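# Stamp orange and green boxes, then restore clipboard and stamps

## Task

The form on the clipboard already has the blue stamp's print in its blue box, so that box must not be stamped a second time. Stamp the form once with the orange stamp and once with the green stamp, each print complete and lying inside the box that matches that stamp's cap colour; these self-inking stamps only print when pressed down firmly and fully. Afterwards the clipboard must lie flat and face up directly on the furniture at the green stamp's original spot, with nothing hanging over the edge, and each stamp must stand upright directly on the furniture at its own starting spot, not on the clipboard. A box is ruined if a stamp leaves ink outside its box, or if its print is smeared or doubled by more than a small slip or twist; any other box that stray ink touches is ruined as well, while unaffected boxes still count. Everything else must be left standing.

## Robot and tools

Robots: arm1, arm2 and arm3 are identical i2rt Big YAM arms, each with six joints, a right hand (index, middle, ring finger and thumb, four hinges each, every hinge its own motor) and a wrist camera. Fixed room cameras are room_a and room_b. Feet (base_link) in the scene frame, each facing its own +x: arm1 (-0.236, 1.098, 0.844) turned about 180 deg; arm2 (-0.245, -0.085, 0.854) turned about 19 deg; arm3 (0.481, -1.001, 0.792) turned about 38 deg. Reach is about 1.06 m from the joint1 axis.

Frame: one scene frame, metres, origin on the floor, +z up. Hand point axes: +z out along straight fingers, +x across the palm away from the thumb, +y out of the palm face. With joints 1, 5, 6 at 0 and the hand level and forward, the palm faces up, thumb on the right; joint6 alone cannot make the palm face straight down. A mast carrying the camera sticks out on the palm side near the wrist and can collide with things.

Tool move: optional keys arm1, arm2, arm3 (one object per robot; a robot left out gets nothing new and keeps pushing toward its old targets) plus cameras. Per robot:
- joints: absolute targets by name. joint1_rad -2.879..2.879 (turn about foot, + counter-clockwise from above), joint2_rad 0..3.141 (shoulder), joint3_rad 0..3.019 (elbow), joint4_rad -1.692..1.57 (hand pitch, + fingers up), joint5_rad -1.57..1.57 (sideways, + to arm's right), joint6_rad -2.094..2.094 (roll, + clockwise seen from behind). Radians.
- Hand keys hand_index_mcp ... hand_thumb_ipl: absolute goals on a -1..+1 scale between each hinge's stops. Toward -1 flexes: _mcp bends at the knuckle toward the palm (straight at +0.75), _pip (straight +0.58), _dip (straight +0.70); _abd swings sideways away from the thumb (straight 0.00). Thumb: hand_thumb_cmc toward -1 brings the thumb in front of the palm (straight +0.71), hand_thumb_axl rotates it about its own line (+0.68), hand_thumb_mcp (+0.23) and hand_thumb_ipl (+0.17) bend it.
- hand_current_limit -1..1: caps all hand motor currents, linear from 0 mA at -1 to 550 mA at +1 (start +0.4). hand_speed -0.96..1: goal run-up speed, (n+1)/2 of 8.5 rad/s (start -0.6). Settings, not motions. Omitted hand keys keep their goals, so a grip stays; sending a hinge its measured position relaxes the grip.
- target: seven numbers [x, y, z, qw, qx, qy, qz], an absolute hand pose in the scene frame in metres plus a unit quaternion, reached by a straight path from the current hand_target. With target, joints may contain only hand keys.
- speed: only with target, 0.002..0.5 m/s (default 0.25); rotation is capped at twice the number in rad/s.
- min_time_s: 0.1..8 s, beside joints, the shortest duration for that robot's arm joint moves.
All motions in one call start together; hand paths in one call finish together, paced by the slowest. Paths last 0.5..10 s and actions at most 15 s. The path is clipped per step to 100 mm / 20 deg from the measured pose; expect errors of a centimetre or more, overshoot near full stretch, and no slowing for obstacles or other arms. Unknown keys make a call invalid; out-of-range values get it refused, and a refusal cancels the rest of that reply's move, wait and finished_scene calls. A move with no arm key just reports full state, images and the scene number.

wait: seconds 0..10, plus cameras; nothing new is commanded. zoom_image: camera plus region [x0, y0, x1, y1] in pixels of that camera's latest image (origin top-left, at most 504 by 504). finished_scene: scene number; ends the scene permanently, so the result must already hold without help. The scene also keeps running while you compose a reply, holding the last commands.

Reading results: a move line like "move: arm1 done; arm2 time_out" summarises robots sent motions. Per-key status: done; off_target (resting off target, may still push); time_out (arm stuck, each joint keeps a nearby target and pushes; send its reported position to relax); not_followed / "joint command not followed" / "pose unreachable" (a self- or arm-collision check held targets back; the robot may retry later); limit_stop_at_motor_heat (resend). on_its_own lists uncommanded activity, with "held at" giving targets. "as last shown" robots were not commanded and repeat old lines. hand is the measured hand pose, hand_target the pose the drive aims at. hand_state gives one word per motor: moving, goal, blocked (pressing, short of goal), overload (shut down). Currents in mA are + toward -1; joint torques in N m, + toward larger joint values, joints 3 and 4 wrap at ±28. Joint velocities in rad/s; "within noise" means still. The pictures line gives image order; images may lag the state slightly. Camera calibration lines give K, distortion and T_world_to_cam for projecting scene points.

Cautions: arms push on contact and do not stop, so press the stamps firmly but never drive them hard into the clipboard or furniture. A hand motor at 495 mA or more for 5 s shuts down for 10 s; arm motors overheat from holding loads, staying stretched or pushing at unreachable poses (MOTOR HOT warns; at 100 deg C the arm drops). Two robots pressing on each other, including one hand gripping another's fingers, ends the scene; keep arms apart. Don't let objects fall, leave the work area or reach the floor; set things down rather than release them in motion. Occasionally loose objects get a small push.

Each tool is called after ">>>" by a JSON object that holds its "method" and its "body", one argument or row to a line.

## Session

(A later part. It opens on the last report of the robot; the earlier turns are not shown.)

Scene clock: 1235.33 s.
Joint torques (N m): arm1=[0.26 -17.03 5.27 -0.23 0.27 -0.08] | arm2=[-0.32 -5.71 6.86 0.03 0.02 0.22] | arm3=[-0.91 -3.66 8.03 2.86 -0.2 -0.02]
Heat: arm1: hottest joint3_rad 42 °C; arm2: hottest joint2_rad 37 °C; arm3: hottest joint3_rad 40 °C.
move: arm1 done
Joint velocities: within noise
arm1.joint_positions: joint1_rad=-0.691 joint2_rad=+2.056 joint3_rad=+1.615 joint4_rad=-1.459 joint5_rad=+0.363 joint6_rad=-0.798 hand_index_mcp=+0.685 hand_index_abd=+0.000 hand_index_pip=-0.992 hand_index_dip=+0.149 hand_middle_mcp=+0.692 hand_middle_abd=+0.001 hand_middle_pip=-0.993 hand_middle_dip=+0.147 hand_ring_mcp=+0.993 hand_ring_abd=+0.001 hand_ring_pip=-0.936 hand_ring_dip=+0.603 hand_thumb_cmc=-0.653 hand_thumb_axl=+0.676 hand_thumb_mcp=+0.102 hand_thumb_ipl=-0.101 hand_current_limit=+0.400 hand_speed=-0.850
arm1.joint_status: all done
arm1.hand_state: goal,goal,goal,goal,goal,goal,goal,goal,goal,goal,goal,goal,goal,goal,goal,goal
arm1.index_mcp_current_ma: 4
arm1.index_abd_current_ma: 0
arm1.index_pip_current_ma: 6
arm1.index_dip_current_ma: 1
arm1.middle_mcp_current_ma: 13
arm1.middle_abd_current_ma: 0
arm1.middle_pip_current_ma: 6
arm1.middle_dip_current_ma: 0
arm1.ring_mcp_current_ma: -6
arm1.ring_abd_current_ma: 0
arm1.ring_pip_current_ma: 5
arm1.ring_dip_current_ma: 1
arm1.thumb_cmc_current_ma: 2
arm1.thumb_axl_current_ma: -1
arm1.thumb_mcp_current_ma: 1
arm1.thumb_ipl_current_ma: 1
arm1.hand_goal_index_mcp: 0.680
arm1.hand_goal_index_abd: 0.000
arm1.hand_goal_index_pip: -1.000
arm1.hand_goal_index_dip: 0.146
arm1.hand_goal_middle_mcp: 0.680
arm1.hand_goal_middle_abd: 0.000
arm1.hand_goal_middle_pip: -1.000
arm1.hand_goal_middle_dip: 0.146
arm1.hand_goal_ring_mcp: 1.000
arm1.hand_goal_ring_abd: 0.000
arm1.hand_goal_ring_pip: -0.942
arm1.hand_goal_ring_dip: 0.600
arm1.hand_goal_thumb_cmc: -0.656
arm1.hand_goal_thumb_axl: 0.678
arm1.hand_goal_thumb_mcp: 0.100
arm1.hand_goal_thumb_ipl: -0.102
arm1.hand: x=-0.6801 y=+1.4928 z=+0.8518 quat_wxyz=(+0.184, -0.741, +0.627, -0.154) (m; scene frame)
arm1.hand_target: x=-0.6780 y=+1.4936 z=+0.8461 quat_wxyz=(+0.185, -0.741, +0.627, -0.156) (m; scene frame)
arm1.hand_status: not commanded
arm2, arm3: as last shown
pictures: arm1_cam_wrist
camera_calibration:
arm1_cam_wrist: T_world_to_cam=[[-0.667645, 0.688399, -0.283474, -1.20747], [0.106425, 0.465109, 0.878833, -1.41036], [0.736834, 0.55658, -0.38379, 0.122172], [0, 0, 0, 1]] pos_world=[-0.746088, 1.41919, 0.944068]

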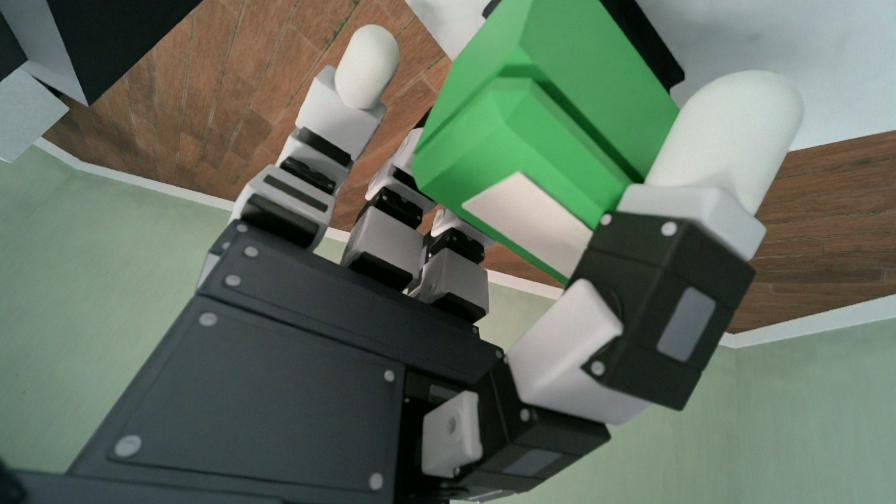

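>>> {"method": "move", "body": {
  "arm1": {"joints":{"hand_index_mcp":0.64,"hand_middle_mcp":0.64,"hand_thumb_mcp":0.0}}
}}

>>> {"method": "move", "body": {
  "arm1": {"joints":{"hand_index_mcp":0.56,"hand_middle_mcp":0.56,"hand_thumb_mcp":-0.08}},
  "cameras": ["arm1_cam_wrist"]
}}

Scene clock: 1237.67 s.
Joint torques (N m): arm1=[0.32 -17.08 5.3 -0.2 0.27 -0.09] | arm2=[-0.09 -5.6 6.83 0.09 0.01 0.21] | arm3=[-1.03 -2.67 8.12 2.89 -0.22 -0.04]
Heat: arm1: hottest joint3_rad 42 °C; arm2: hottest joint2_rad 37 °C; arm3: hottest joint3_rad 40 °C.
move: arm1 off_target
Joint velocities: within noise
arm1.joint_positions: joint1_rad=-0.691 joint2_rad=+2.057 joint3_rad=+1.615 joint4_rad=-1.459 joint5_rad=+0.363 joint6_rad=-0.798 hand_index_mcp=+0.666 hand_index_abd=+0.000 hand_index_pip=-0.992 hand_index_dip=+0.147 hand_middle_mcp=+0.674 hand_middle_abd=+0.001 hand_middle_pip=-0.993 hand_middle_dip=+0.147 hand_ring_mcp=+0.993 hand_ring_abd=+0.001 hand_ring_pip=-0.936 hand_ring_dip=+0.603 hand_thumb_cmc=-0.652 hand_thumb_axl=+0.676 hand_thumb_mcp=+0.092 hand_thumb_ipl=-0.085 hand_current_limit=+0.400 hand_speed=-0.850
arm1.joint_status: hand_index_mcp off_target (ended at +0.666, target +0.640); hand_middle_mcp off_target (ended at +0.674, target +0.640); hand_thumb_mcp off_target (ended at +0.092, target +0.000)
arm1.hand_state: blocked,goal,goal,goal,blocked,goal,goal,goal,goal,goal,goal,goal,goal,goal,blocked,goal
arm1.index_mcp_current_ma: 42
arm1.index_abd_current_ma: 0
arm1.index_pip_current_ma: 6
arm1.index_dip_current_ma: 0
arm1.middle_mcp_current_ma: 63
arm1.middle_abd_current_ma: 0
arm1.middle_pip_current_ma: 6
arm1.middle_dip_current_ma: 0
arm1.ring_mcp_current_ma: -6
arm1.ring_abd_current_ma: 0
arm1.ring_pip_current_ma: 5
arm1.ring_dip_current_ma: 1
arm1.thumb_cmc_current_ma: 2
arm1.thumb_axl_current_ma: -1
arm1.thumb_mcp_current_ma: 360
arm1.thumb_ipl_current_ma: 32
arm1.hand_goal_index_mcp: 0.640
arm1.hand_goal_index_abd: 0.000
arm1.hand_goal_index_pip: -1.000
arm1.hand_goal_index_dip: 0.146
arm1.hand_goal_middle_mcp: 0.640
arm1.hand_goal_middle_abd: 0.000
arm1.hand_goal_middle_pip: -1.000
arm1.hand_goal_middle_dip: 0.146
arm1.hand_goal_ring_mcp: 1.000
arm1.hand_goal_ring_abd: 0.000
arm1.hand_goal_ring_pip: -0.942
arm1.hand_goal_ring_dip: 0.600
arm1.hand_goal_thumb_cmc: -0.656
arm1.hand_goal_thumb_axl: 0.678
arm1.hand_goal_thumb_mcp: 0.000
arm1.hand_goal_thumb_ipl: -0.102
arm1.hand: x=-0.6800 y=+1.4927 z=+0.8515 quat_wxyz=(+0.184, -0.741, +0.627, -0.154) (m; scene frame)
arm1.hand_target: x=-0.6780 y=+1.4936 z=+0.8461 quat_wxyz=(+0.185, -0.741, +0.627, -0.156) (m; scene frame)
arm1.hand_status: not commanded
arm2, arm3: as last shown
pictures: none

Scene clock: 1238.23 s.
Joint torques (N m): arm1=[0.32 -17.14 5.3 -0.23 0.26 -0.08] | arm2=[-0.44 -5.71 6.84 0.08 0.01 0.21] | arm3=[-0.56 -2.67 8.18 3.04 -0.27 -0.09]
Heat: arm1: hottest joint3_rad 42 °C; arm2: hottest joint2_rad 37 °C; arm3: hottest joint3_rad 40 °C.
move: arm1 off_target
Joint velocities: arm1=[within noise] | arm2=[-0.005 -0.005 0.007 -0.007 0.066 -0.154] | arm3=[within noise]
arm1.joint_positions: joint1_rad=-0.691 joint2_rad=+2.057 joint3_rad=+1.615 joint4_rad=-1.459 joint5_rad=+0.363 joint6_rad=-0.798 hand_index_mcp=+0.632 hand_index_abd=+0.000 hand_index_pip=-0.992 hand_index_dip=+0.143 hand_middle_mcp=+0.640 hand_middle_abd=+0.001 hand_middle_pip=-0.993 hand_middle_dip=+0.143 hand_ring_mcp=+0.993 hand_ring_abd=+0.001 hand_ring_pip=-0.936 hand_ring_dip=+0.603 hand_thumb_cmc=-0.650 hand_thumb_axl=+0.675 hand_thumb_mcp=+0.091 hand_thumb_ipl=-0.072 hand_current_limit=+0.400 hand_speed=-0.850
arm1.joint_status: hand_index_mcp off_target (ended at +0.632, target +0.560); hand_middle_mcp off_target (ended at +0.640, target +0.560); hand_thumb_mcp off_target (ended at +0.091, target -0.080)
arm1.hand_state: blocked,goal,goal,goal,blocked,goal,goal,goal,goal,goal,goal,goal,goal,goal,blocked,blocked
arm1.index_mcp_current_ma: 189
arm1.index_abd_current_ma: 0
arm1.index_pip_current_ma: 6
arm1.index_dip_current_ma: -2
arm1.middle_mcp_current_ma: 219
arm1.middle_abd_current_ma: 0
arm1.middle_pip_current_ma: 6
arm1.middle_dip_current_ma: -2
arm1.ring_mcp_current_ma: -6
arm1.ring_abd_current_ma: 0
arm1.ring_pip_current_ma: 5
arm1.ring_dip_current_ma: 1
arm1.thumb_cmc_current_ma: 4
arm1.thumb_axl_current_ma: -2
arm1.thumb_mcp_current_ma: 385
arm1.thumb_ipl_current_ma: 75
arm1.hand_goal_index_mcp: 0.560
arm1.hand_goal_index_abd: 0.000
arm1.hand_goal_index_pip: -1.000
arm1.hand_goal_index_dip: 0.146
arm1.hand_goal_middle_mcp: 0.560
arm1.hand_goal_middle_abd: 0.000
arm1.hand_goal_middle_pip: -1.000
arm1.hand_goal_middle_dip: 0.146
arm1.hand_goal_ring_mcp: 1.000
arm1.hand_goal_ring_abd: 0.000
arm1.hand_goal_ring_pip: -0.942
arm1.hand_goal_ring_dip: 0.600
arm1.hand_goal_thumb_cmc: -0.656
arm1.hand_goal_thumb_axl: 0.678
arm1.hand_goal_thumb_mcp: -0.080
arm1.hand_goal_thumb_ipl: -0.102
arm1.hand: x=-0.6800 y=+1.4927 z=+0.8515 quat_wxyz=(+0.184, -0.741, +0.627, -0.154) (m; scene frame)
arm1.hand_target: x=-0.6780 y=+1.4936 z=+0.8462 quat_wxyz=(+0.185, -0.741, +0.627, -0.156) (m; scene frame)
arm1.hand_status: not commanded
arm2, arm3: as last shown
pictures: arm1_cam_wrist
camera_calibration:
arm1_cam_wrist: T_world_to_cam=[[-0.667562, 0.688321, -0.283858, -1.207], [0.106141, 0.46533, 0.87875, -1.41063], [0.73695, 0.556491, -0.383696, 0.122219], [0, 0, 0, 1]] pos_world=[-0.746087, 1.41919, 0.943868]

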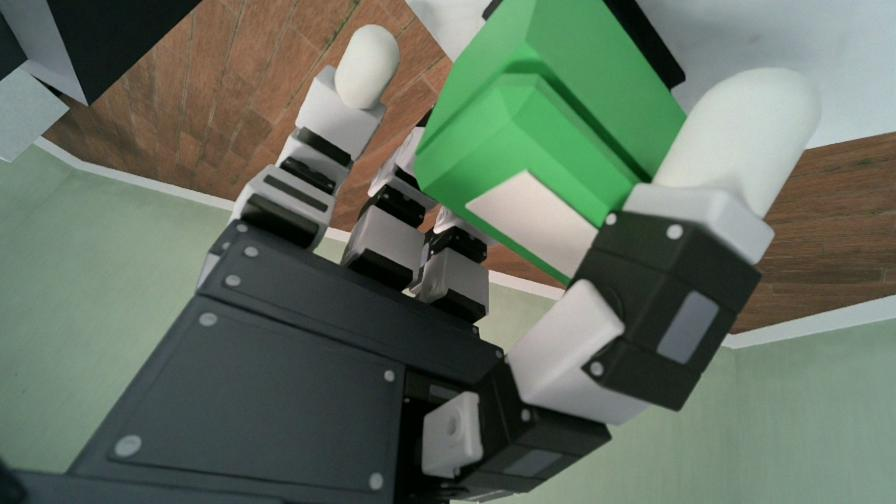

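>>> {"method": "move", "body": {
  "arm1": {"joints":{"hand_index_mcp":0.61,"hand_middle_mcp":0.61,"hand_thumb_mcp":-0.08}},
  "cameras": ["arm1_cam_wrist"]
}}

Scene clock: 1240.67 s.
Joint torques (N m): arm1=[0.26 -17.14 5.3 -0.21 0.25 -0.08] | arm2=[-0.21 -5.6 6.89 0.1 0.01 0.2] | arm3=[-1.14 -3.55 8.25 3.03 -0.17 -0.01]
Heat: arm1: hottest joint3_rad 42 °C; arm2: hottest joint2_rad 37 °C; arm3: hottest joint3_rad 40 °C.
move: arm1 off_target
Joint velocities: within noise
arm1.joint_positions: joint1_rad=-0.691 joint2_rad=+2.057 joint3_rad=+1.615 joint4_rad=-1.459 joint5_rad=+0.364 joint6_rad=-0.798 hand_index_mcp=+0.637 hand_index_abd=+0.000 hand_index_pip=-0.993 hand_index_dip=+0.142 hand_middle_mcp=+0.643 hand_middle_abd=+0.001 hand_middle_pip=-0.993 hand_middle_dip=+0.142 hand_ring_mcp=+0.993 hand_ring_abd=+0.001 hand_ring_pip=-0.936 hand_ring_dip=+0.603 hand_thumb_cmc=-0.650 hand_thumb_axl=+0.675 hand_thumb_mcp=+0.091 hand_thumb_ipl=-0.072 hand_current_limit=+0.400 hand_speed=-0.850
arm1.joint_status: hand_index_mcp off_target (ended at +0.637, target +0.610); hand_middle_mcp off_target (ended at +0.643, target +0.610); hand_thumb_mcp off_target (ended at +0.091, target -0.080)
arm1.hand_state: blocked,goal,goal,goal,blocked,goal,goal,goal,goal,goal,goal,goal,goal,goal,blocked,blocked
arm1.index_mcp_current_ma: 44
arm1.index_abd_current_ma: 0
arm1.index_pip_current_ma: 6
arm1.index_dip_current_ma: -2
arm1.middle_mcp_current_ma: 61
arm1.middle_abd_current_ma: 0
arm1.middle_pip_current_ma: 6
arm1.middle_dip_current_ma: -2
arm1.ring_mcp_current_ma: -6
arm1.ring_abd_current_ma: 0
arm1.ring_pip_current_ma: 5
arm1.ring_dip_current_ma: 1
arm1.thumb_cmc_current_ma: 5
arm1.thumb_axl_current_ma: -2
arm1.thumb_mcp_current_ma: 385
arm1.thumb_ipl_current_ma: 75
arm1.hand_goal_index_mcp: 0.610
arm1.hand_goal_index_abd: 0.000
arm1.hand_goal_index_pip: -1.000
arm1.hand_goal_index_dip: 0.146
arm1.hand_goal_middle_mcp: 0.610
arm1.hand_goal_middle_abd: 0.000
arm1.hand_goal_middle_pip: -1.000
arm1.hand_goal_middle_dip: 0.146
arm1.hand_goal_ring_mcp: 1.000
arm1.hand_goal_ring_abd: 0.000
arm1.hand_goal_ring_pip: -0.942
arm1.hand_goal_ring_dip: 0.600
arm1.hand_goal_thumb_cmc: -0.656
arm1.hand_goal_thumb_axl: 0.678
arm1.hand_goal_thumb_mcp: -0.080
arm1.hand_goal_thumb_ipl: -0.102
arm1.hand: x=-0.6800 y=+1.4928 z=+0.8515 quat_wxyz=(+0.184, -0.741, +0.627, -0.154) (m; scene frame)
arm1.hand_target: x=-0.6780 y=+1.4936 z=+0.8462 quat_wxyz=(+0.185, -0.741, +0.627, -0.156) (m; scene frame)
arm1.hand_status: not commanded
arm2, arm3: as last shown
pictures: arm1_cam_wrist
camera_calibration:
arm1_cam_wrist: T_world_to_cam=[[-0.667594, 0.68832, -0.283784, -1.20709], [0.10592, 0.465089, 0.878904, -1.4106], [0.736952, 0.556693, -0.383398, 0.121652], [0, 0, 0, 1]] pos_world=[-0.746087, 1.41919, 0.943869]

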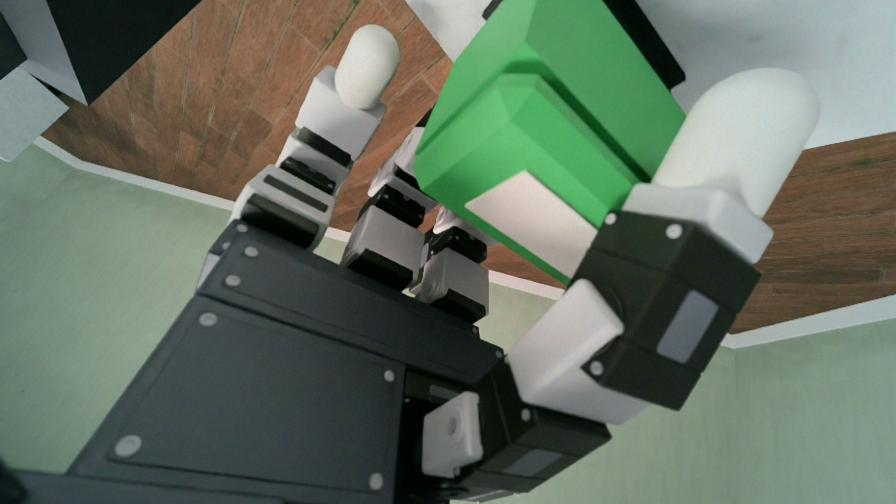

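>>> {"method": "move", "body": {
  "arm1": {"joints":{"hand_index_mcp":0.56,"hand_middle_mcp":0.56}}
}}

>>> {"method": "move", "body": {
  "arm1": {"target":[-0.69,1.485,0.92,0.1846,-0.7406,0.627,-0.1563],"speed":0.08},
  "cameras": ["arm1_cam_wrist","room_a"]
}}

>>> {"method": "zoom_image", "body": {
  "camera": "room_a",
  "region": [600, 220, 780, 380]
}}

Scene clock: 1244.57 s.
Joint torques (N m): arm1=[0.26 -17.2 5.31 -0.23 0.25 -0.08] | arm2=[-0.26 -5.66 6.91 0.09 0 0.21] | arm3=[-0.79 -2.61 8.05 2.93 -0.17 -0.05]
Heat: arm1: hottest joint3_rad 42 °C; arm2: hottest joint2_rad 37 °C; arm3: hottest joint3_rad 40 °C.
move: arm1 off_target
Joint velocities: within noise
arm1.joint_positions: joint1_rad=-0.691 joint2_rad=+2.057 joint3_rad=+1.615 joint4_rad=-1.459 joint5_rad=+0.364 joint6_rad=-0.798 hand_index_mcp=+0.631 hand_index_abd=+0.000 hand_index_pip=-0.993 hand_index_dip=+0.142 hand_middle_mcp=+0.638 hand_middle_abd=+0.001 hand_middle_pip=-0.992 hand_middle_dip=+0.142 hand_ring_mcp=+0.993 hand_ring_abd=+0.001 hand_ring_pip=-0.936 hand_ring_dip=+0.603 hand_thumb_cmc=-0.650 hand_thumb_axl=+0.675 hand_thumb_mcp=+0.091 hand_thumb_ipl=-0.071 hand_current_limit=+0.400 hand_speed=-0.850
arm1.joint_status: hand_index_mcp off_target (ended at +0.631, target +0.560); hand_middle_mcp off_target (ended at +0.638, target +0.560)
arm1.hand_state: blocked,goal,goal,goal,blocked,goal,goal,goal,goal,goal,goal,goal,goal,goal,blocked,blocked
arm1.index_mcp_current_ma: 185
arm1.index_abd_current_ma: 0
arm1.index_pip_current_ma: 6
arm1.index_dip_current_ma: -2
arm1.middle_mcp_current_ma: 213
arm1.middle_abd_current_ma: 0
arm1.middle_pip_current_ma: 7
arm1.middle_dip_current_ma: -2
arm1.ring_mcp_current_ma: -6
arm1.ring_abd_current_ma: 0
arm1.ring_pip_current_ma: 5
arm1.ring_dip_current_ma: 1
arm1.thumb_cmc_current_ma: 5
arm1.thumb_axl_current_ma: -2
arm1.thumb_mcp_current_ma: 385
arm1.thumb_ipl_current_ma: 76
arm1.hand_goal_index_mcp: 0.560
arm1.hand_goal_index_abd: 0.000
arm1.hand_goal_index_pip: -1.000
arm1.hand_goal_index_dip: 0.146
arm1.hand_goal_middle_mcp: 0.560
arm1.hand_goal_middle_abd: 0.000
arm1.hand_goal_middle_pip: -1.000
arm1.hand_goal_middle_dip: 0.146
arm1.hand_goal_ring_mcp: 1.000
arm1.hand_goal_ring_abd: 0.000
arm1.hand_goal_ring_pip: -0.942
arm1.hand_goal_ring_dip: 0.600
arm1.hand_goal_thumb_cmc: -0.656
arm1.hand_goal_thumb_axl: 0.678
arm1.hand_goal_thumb_mcp: -0.080
arm1.hand_goal_thumb_ipl: -0.102
arm1.hand: x=-0.6800 y=+1.4928 z=+0.8513 quat_wxyz=(+0.184, -0.741, +0.627, -0.154) (m; scene frame)
arm1.hand_target: x=-0.6779 y=+1.4936 z=+0.8460 quat_wxyz=(+0.185, -0.741, +0.627, -0.156) (m; scene frame)
arm1.hand_status: not commanded
arm2, arm3: as last shown
pictures: none

Scene clock: 1246.23 s.
Joint torques (N m): arm1=[1.03 -20.13 9.78 -1.18 0.13 0.02] | arm2=[-0.21 -5.66 6.87 0.09 0.01 0.22] | arm3=[-1.38 -2.61 8.34 3.23 -0.21 -0.07]
Heat: arm1: hottest joint3_rad 42 °C; arm2: hottest joint2_rad 37 °C; arm3: hottest joint3_rad 40 °C.
move: arm1 off_target
Joint velocities: within noise
arm1.joint_positions: joint1_rad=-0.677 joint2_rad=+2.032 joint3_rad=+1.650 joint4_rad=-1.612 joint5_rad=+0.357 joint6_rad=-0.785 hand_index_mcp=+0.606 hand_index_abd=-0.001 hand_index_pip=-0.993 hand_index_dip=+0.141 hand_middle_mcp=+0.588 hand_middle_abd=+0.001 hand_middle_pip=-0.993 hand_middle_dip=+0.143 hand_ring_mcp=+0.993 hand_ring_abd=+0.001 hand_ring_pip=-0.936 hand_ring_dip=+0.603 hand_thumb_cmc=-0.647 hand_thumb_axl=+0.681 hand_thumb_mcp=+0.084 hand_thumb_ipl=-0.071 hand_current_limit=+0.400 hand_speed=-0.850
arm1.joint_status: not commanded
arm1.hand_state: blocked,goal,goal,goal,blocked,goal,goal,goal,goal,goal,goal,goal,goal,goal,blocked,blocked
arm1.index_mcp_current_ma: 100
arm1.index_abd_current_ma: 0
arm1.index_pip_current_ma: 6
arm1.index_dip_current_ma: -3
arm1.middle_mcp_current_ma: 46
arm1.middle_abd_current_ma: 0
arm1.middle_pip_current_ma: 5
arm1.middle_dip_current_ma: -2
arm1.ring_mcp_current_ma: -6
arm1.ring_abd_current_ma: 0
arm1.ring_pip_current_ma: 5
arm1.ring_dip_current_ma: 1
arm1.thumb_cmc_current_ma: 9
arm1.thumb_axl_current_ma: 2
arm1.thumb_mcp_current_ma: 385
arm1.thumb_ipl_current_ma: 76
arm1.hand_goal_index_mcp: 0.560
arm1.hand_goal_index_abd: 0.000
arm1.hand_goal_index_pip: -1.000
arm1.hand_goal_index_dip: 0.146
arm1.hand_goal_middle_mcp: 0.560
arm1.hand_goal_middle_abd: 0.000
arm1.hand_goal_middle_pip: -1.000
arm1.hand_goal_middle_dip: 0.146
arm1.hand_goal_ring_mcp: 1.000
arm1.hand_goal_ring_abd: 0.000
arm1.hand_goal_ring_pip: -0.942
arm1.hand_goal_ring_dip: 0.600
arm1.hand_goal_thumb_cmc: -0.656
arm1.hand_goal_thumb_axl: 0.678
arm1.hand_goal_thumb_mcp: -0.080
arm1.hand_goal_thumb_ipl: -0.102
arm1.on_its_own: hand_index_mcp moved -0.024 toward your old target +0.560; hand_middle_mcp moved -0.051 toward your old target +0.560
arm1.hand: x=-0.6683 y=+1.4721 z=+0.8800 quat_wxyz=(+0.184, -0.741, +0.615, -0.197) (m; scene frame)
arm1.hand_target: x=-0.6882 y=+1.4836 z=+0.9204 quat_wxyz=(+0.184, -0.741, +0.627, -0.156) (m; scene frame)
arm1.hand_status: off_target (0.047 m and 4.9 deg from the pose sent, 0.070 m and 0.2 deg at the start)
arm2, arm3: as last shown
pictures: arm1_cam_wrist, room_a
camera_calibration:
arm1_cam_wrist: T_world_to_cam=[[-0.645718, 0.669254, -0.367623, -1.06053], [0.046545, 0.515053, 0.855894, -1.52022], [0.762156, 0.535555, -0.36373, 0.166126], [0, 0, 0, 1]] pos_world=[-0.740662, 1.40379, 0.971691]

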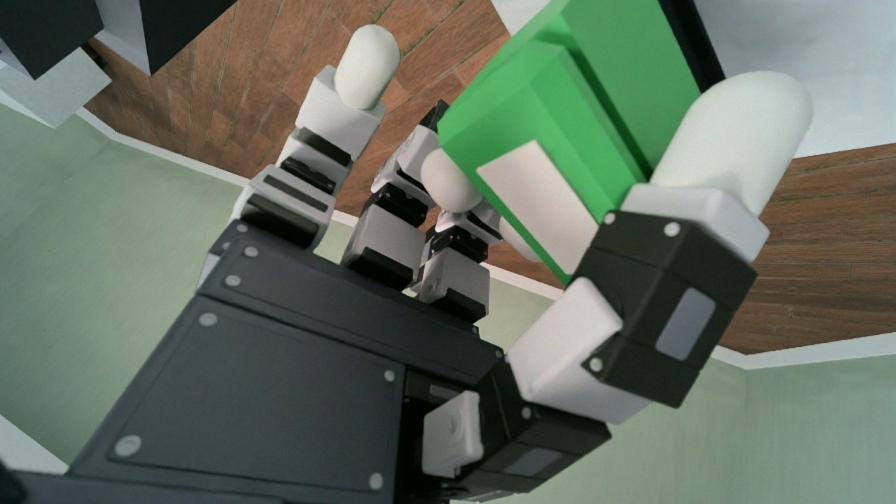

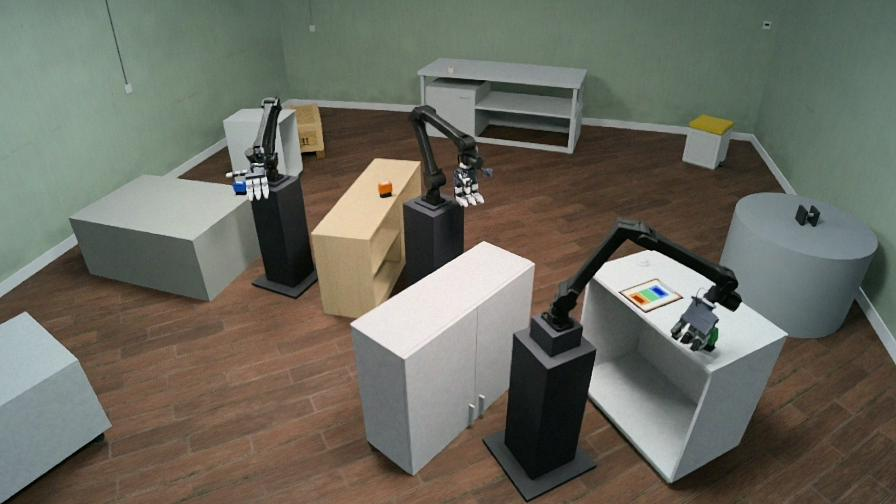

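Scaled by 2.800 from the camera's 896x504 image, which has a finer 1280x720 frame.

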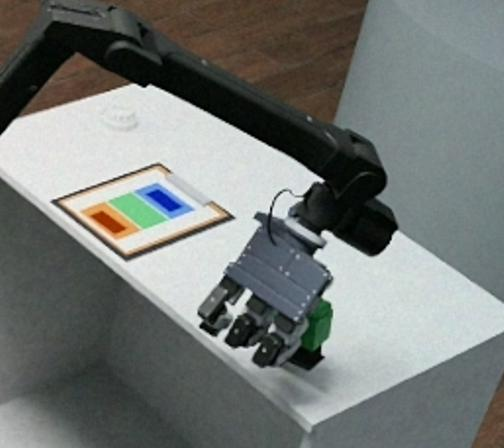

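>>> {"method": "move", "body": {
  "arm1": {"joints":{"hand_thumb_mcp":0.15,"hand_index_mcp":0.7,"hand_middle_mcp":0.7}},
  "cameras": ["arm1_cam_wrist"]
}}

>>> {"method": "move", "body": {
  "arm1": {"joints":{"hand_thumb_mcp":0.45,"hand_index_mcp":1.0,"hand_middle_mcp":1.0,"hand_thumb_ipl":-0.535}},
  "cameras": ["arm1_cam_wrist"]
}}

Scene clock: 1252.23 s.
Joint torques (N m): arm1=[0.97 -19.66 9.33 -1.2 0.16 0.01] | arm2=[-0.38 -5.77 6.84 0.06 0.01 0.22] | arm3=[-0.44 -3.14 8.13 3.08 -0.18 -0.03]
Heat: arm1: hottest joint3_rad 42 °C; arm2: hottest joint2_rad 37 °C; arm3: hottest joint3_rad 40 °C.
move: arm1 done
Joint velocities: within noise
arm1.joint_positions: joint1_rad=-0.676 joint2_rad=+2.025 joint3_rad=+1.657 joint4_rad=-1.613 joint5_rad=+0.357 joint6_rad=-0.784 hand_index_mcp=+0.693 hand_index_abd=-0.001 hand_index_pip=-0.993 hand_index_dip=+0.144 hand_middle_mcp=+0.693 hand_middle_abd=+0.001 hand_middle_pip=-0.993 hand_middle_dip=+0.144 hand_ring_mcp=+0.993 hand_ring_abd=+0.001 hand_ring_pip=-0.936 hand_ring_dip=+0.603 hand_thumb_cmc=-0.652 hand_thumb_axl=+0.680 hand_thumb_mcp=+0.143 hand_thumb_ipl=-0.101 hand_current_limit=+0.400 hand_speed=-0.850
arm1.joint_status: all done
arm1.hand_state: goal,goal,goal,goal,goal,goal,goal,goal,goal,goal,goal,goal,goal,goal,goal,goal
arm1.index_mcp_current_ma: -6
arm1.index_abd_current_ma: 0
arm1.index_pip_current_ma: 6
arm1.index_dip_current_ma: -1
arm1.middle_mcp_current_ma: -7
arm1.middle_abd_current_ma: 0
arm1.middle_pip_current_ma: 5
arm1.middle_dip_current_ma: -1
arm1.ring_mcp_current_ma: -6
arm1.ring_abd_current_ma: 0
arm1.ring_pip_current_ma: 5
arm1.ring_dip_current_ma: 1
arm1.thumb_cmc_current_ma: 3
arm1.thumb_axl_current_ma: 1
arm1.thumb_mcp_current_ma: -8
arm1.thumb_ipl_current_ma: 1
arm1.hand_goal_index_mcp: 0.700
arm1.hand_goal_index_abd: 0.000
arm1.hand_goal_index_pip: -1.000
arm1.hand_goal_index_dip: 0.146
arm1.hand_goal_middle_mcp: 0.700
arm1.hand_goal_middle_abd: 0.000
arm1.hand_goal_middle_pip: -1.000
arm1.hand_goal_middle_dip: 0.146
arm1.hand_goal_ring_mcp: 1.000
arm1.hand_goal_ring_abd: 0.000
arm1.hand_goal_ring_pip: -0.942
arm1.hand_goal_ring_dip: 0.600
arm1.hand_goal_thumb_cmc: -0.656
arm1.hand_goal_thumb_axl: 0.678
arm1.hand_goal_thumb_mcp: 0.150
arm1.hand_goal_thumb_ipl: -0.102
arm1.hand: x=-0.6711 y=+1.4740 z=+0.8860 quat_wxyz=(+0.184, -0.741, +0.617, -0.190) (m; scene frame)
arm1.hand_target: x=-0.6883 y=+1.4835 z=+0.9204 quat_wxyz=(+0.184, -0.741, +0.627, -0.156) (m; scene frame)
arm1.hand_status: not commanded
arm2.joint_positions: joint1_rad=+1.431 joint2_rad=+1.115 joint3_rad=+0.940 joint4_rad=-1.399 joint5_rad=+0.003 joint6_rad=+0.196 hand_index_mcp=+0.620 hand_index_abd=-0.001 hand_index_pip=-0.550 hand_index_dip=+0.700 hand_middle_mcp=+0.620 hand_middle_abd=+0.000 hand_middle_pip=-0.550 hand_middle_dip=+0.699 hand_ring_mcp=+0.620 hand_ring_abd=+0.000 hand_ring_pip=-0.550 hand_ring_dip=+0.696 hand_thumb_cmc=-0.571 hand_thumb_axl=+0.676 hand_thumb_mcp=+0.092 hand_thumb_ipl=-0.628 hand_current_limit=+0.750 hand_speed=-0.700
arm2.joint_status: not commanded
arm2.hand_state: goal,goal,goal,goal,goal,goal,goal,goal,goal,goal,goal,goal,goal,goal,goal,goal
arm2.index_mcp_current_ma: 0
arm2.index_abd_current_ma: 0
arm2.index_pip_current_ma: 0
arm2.index_dip_current_ma: 1
arm2.middle_mcp_current_ma: 0
arm2.middle_abd_current_ma: 0
arm2.middle_pip_current_ma: 0
arm2.middle_dip_current_ma: 1
arm2.ring_mcp_current_ma: 0
arm2.ring_abd_current_ma: 0
arm2.ring_pip_current_ma: 0
arm2.ring_dip_current_ma: 0
arm2.thumb_cmc_current_ma: 0
arm2.thumb_axl_current_ma: 0
arm2.thumb_mcp_current_ma: -4
arm2.thumb_ipl_current_ma: 1
arm2.hand_goal_index_mcp: 0.620
arm2.hand_goal_index_abd: 0.000
arm2.hand_goal_index_pip: -0.550
arm2.hand_goal_index_dip: 0.696
arm2.hand_goal_middle_mcp: 0.620
arm2.hand_goal_middle_abd: 0.000
arm2.hand_goal_middle_pip: -0.550
arm2.hand_goal_middle_dip: 0.696
arm2.hand_goal_ring_mcp: 0.620
arm2.hand_goal_ring_abd: 0.000
arm2.hand_goal_ring_pip: -0.550
arm2.hand_goal_ring_dip: 0.696
arm2.hand_goal_thumb_cmc: -0.570
arm2.hand_goal_thumb_axl: 0.678
arm2.hand_goal_thumb_mcp: 0.100
arm2.hand_goal_thumb_ipl: -0.630
arm2.hand: x=-0.2771 y=+0.2847 z=+1.0426 quat_wxyz=(+0.000, +0.001, +1.000, +0.001) (m; scene frame)
arm2.hand_target: x=-0.2800 y=+0.2801 z=+1.0450 quat_wxyz=(+0.000, +0.000, +1.000, +0.000) (m; scene frame)
arm2.hand_status: not commanded
arm3.joint_positions: joint1_rad=+0.309 joint2_rad=+0.926 joint3_rad=+0.271 joint4_rad=+0.150 joint5_rad=-0.370 joint6_rad=-0.208 hand_index_mcp=+0.759 hand_index_abd=+0.001 hand_index_pip=+0.577 hand_index_dip=+0.696 hand_middle_mcp=+0.759 hand_middle_abd=+0.001 hand_middle_pip=+0.577 hand_middle_dip=+0.696 hand_ring_mcp=+0.760 hand_ring_abd=+0.001 hand_ring_pip=+0.577 hand_ring_dip=+0.696 hand_thumb_cmc=+0.719 hand_thumb_axl=+0.677 hand_thumb_mcp=+0.225 hand_thumb_ipl=+0.168 hand_current_limit=+0.400 hand_speed=-0.600
arm3.joint_status: not commanded
arm3.hand_state: goal,goal,goal,goal,goal,goal,goal,goal,goal,goal,goal,goal,goal,goal,goal,goal
arm3.index_mcp_current_ma: 2
arm3.index_abd_current_ma: 0
arm3.index_pip_current_ma: 0
arm3.index_dip_current_ma: 0
arm3.middle_mcp_current_ma: 2
arm3.middle_abd_current_ma: 0
arm3.middle_pip_current_ma: 0
arm3.middle_dip_current_ma: 0
arm3.ring_mcp_current_ma: 2
arm3.ring_abd_current_ma: 0
arm3.ring_pip_current_ma: 0
arm3.ring_dip_current_ma: 0
arm3.thumb_cmc_current_ma: 2
arm3.thumb_axl_current_ma: 0
arm3.thumb_mcp_current_ma: 0
arm3.thumb_ipl_current_ma: 0
arm3.hand_goal_index_mcp: 0.754
arm3.hand_goal_index_abd: 0.000
arm3.hand_goal_index_pip: 0.576
arm3.hand_goal_index_dip: 0.696
arm3.hand_goal_middle_mcp: 0.754
arm3.hand_goal_middle_abd: 0.000
arm3.hand_goal_middle_pip: 0.576
arm3.hand_goal_middle_dip: 0.696
arm3.hand_goal_ring_mcp: 0.754
arm3.hand_goal_ring_abd: 0.000
arm3.hand_goal_ring_pip: 0.576
arm3.hand_goal_ring_dip: 0.696
arm3.hand_goal_thumb_cmc: 0.714
arm3.hand_goal_thumb_axl: 0.678
arm3.hand_goal_thumb_mcp: 0.226
arm3.hand_goal_thumb_ipl: 0.168
arm3.hand: x=+0.6566 y=-0.6347 z=+0.9960 quat_wxyz=(+0.049, +0.069, +0.849, +0.522) (m; scene frame)
arm3.hand_target: x=+0.6600 y=-0.6374 z=+0.9905 quat_wxyz=(+0.048, +0.077, +0.849, +0.521) (m; scene frame)
arm3.hand_status: not commanded
pictures: arm1_cam_wrist
camera_calibration:
arm1_cam_wrist: T_world_to_cam=[[-0.64927, 0.672577, -0.355091, -1.07973], [0.0557984, 0.507748, 0.859697, -1.51261], [0.758509, 0.538362, -0.367194, 0.165911], [0, 0, 0, 1]] pos_world=[-0.74248, 1.4049, 0.977901]

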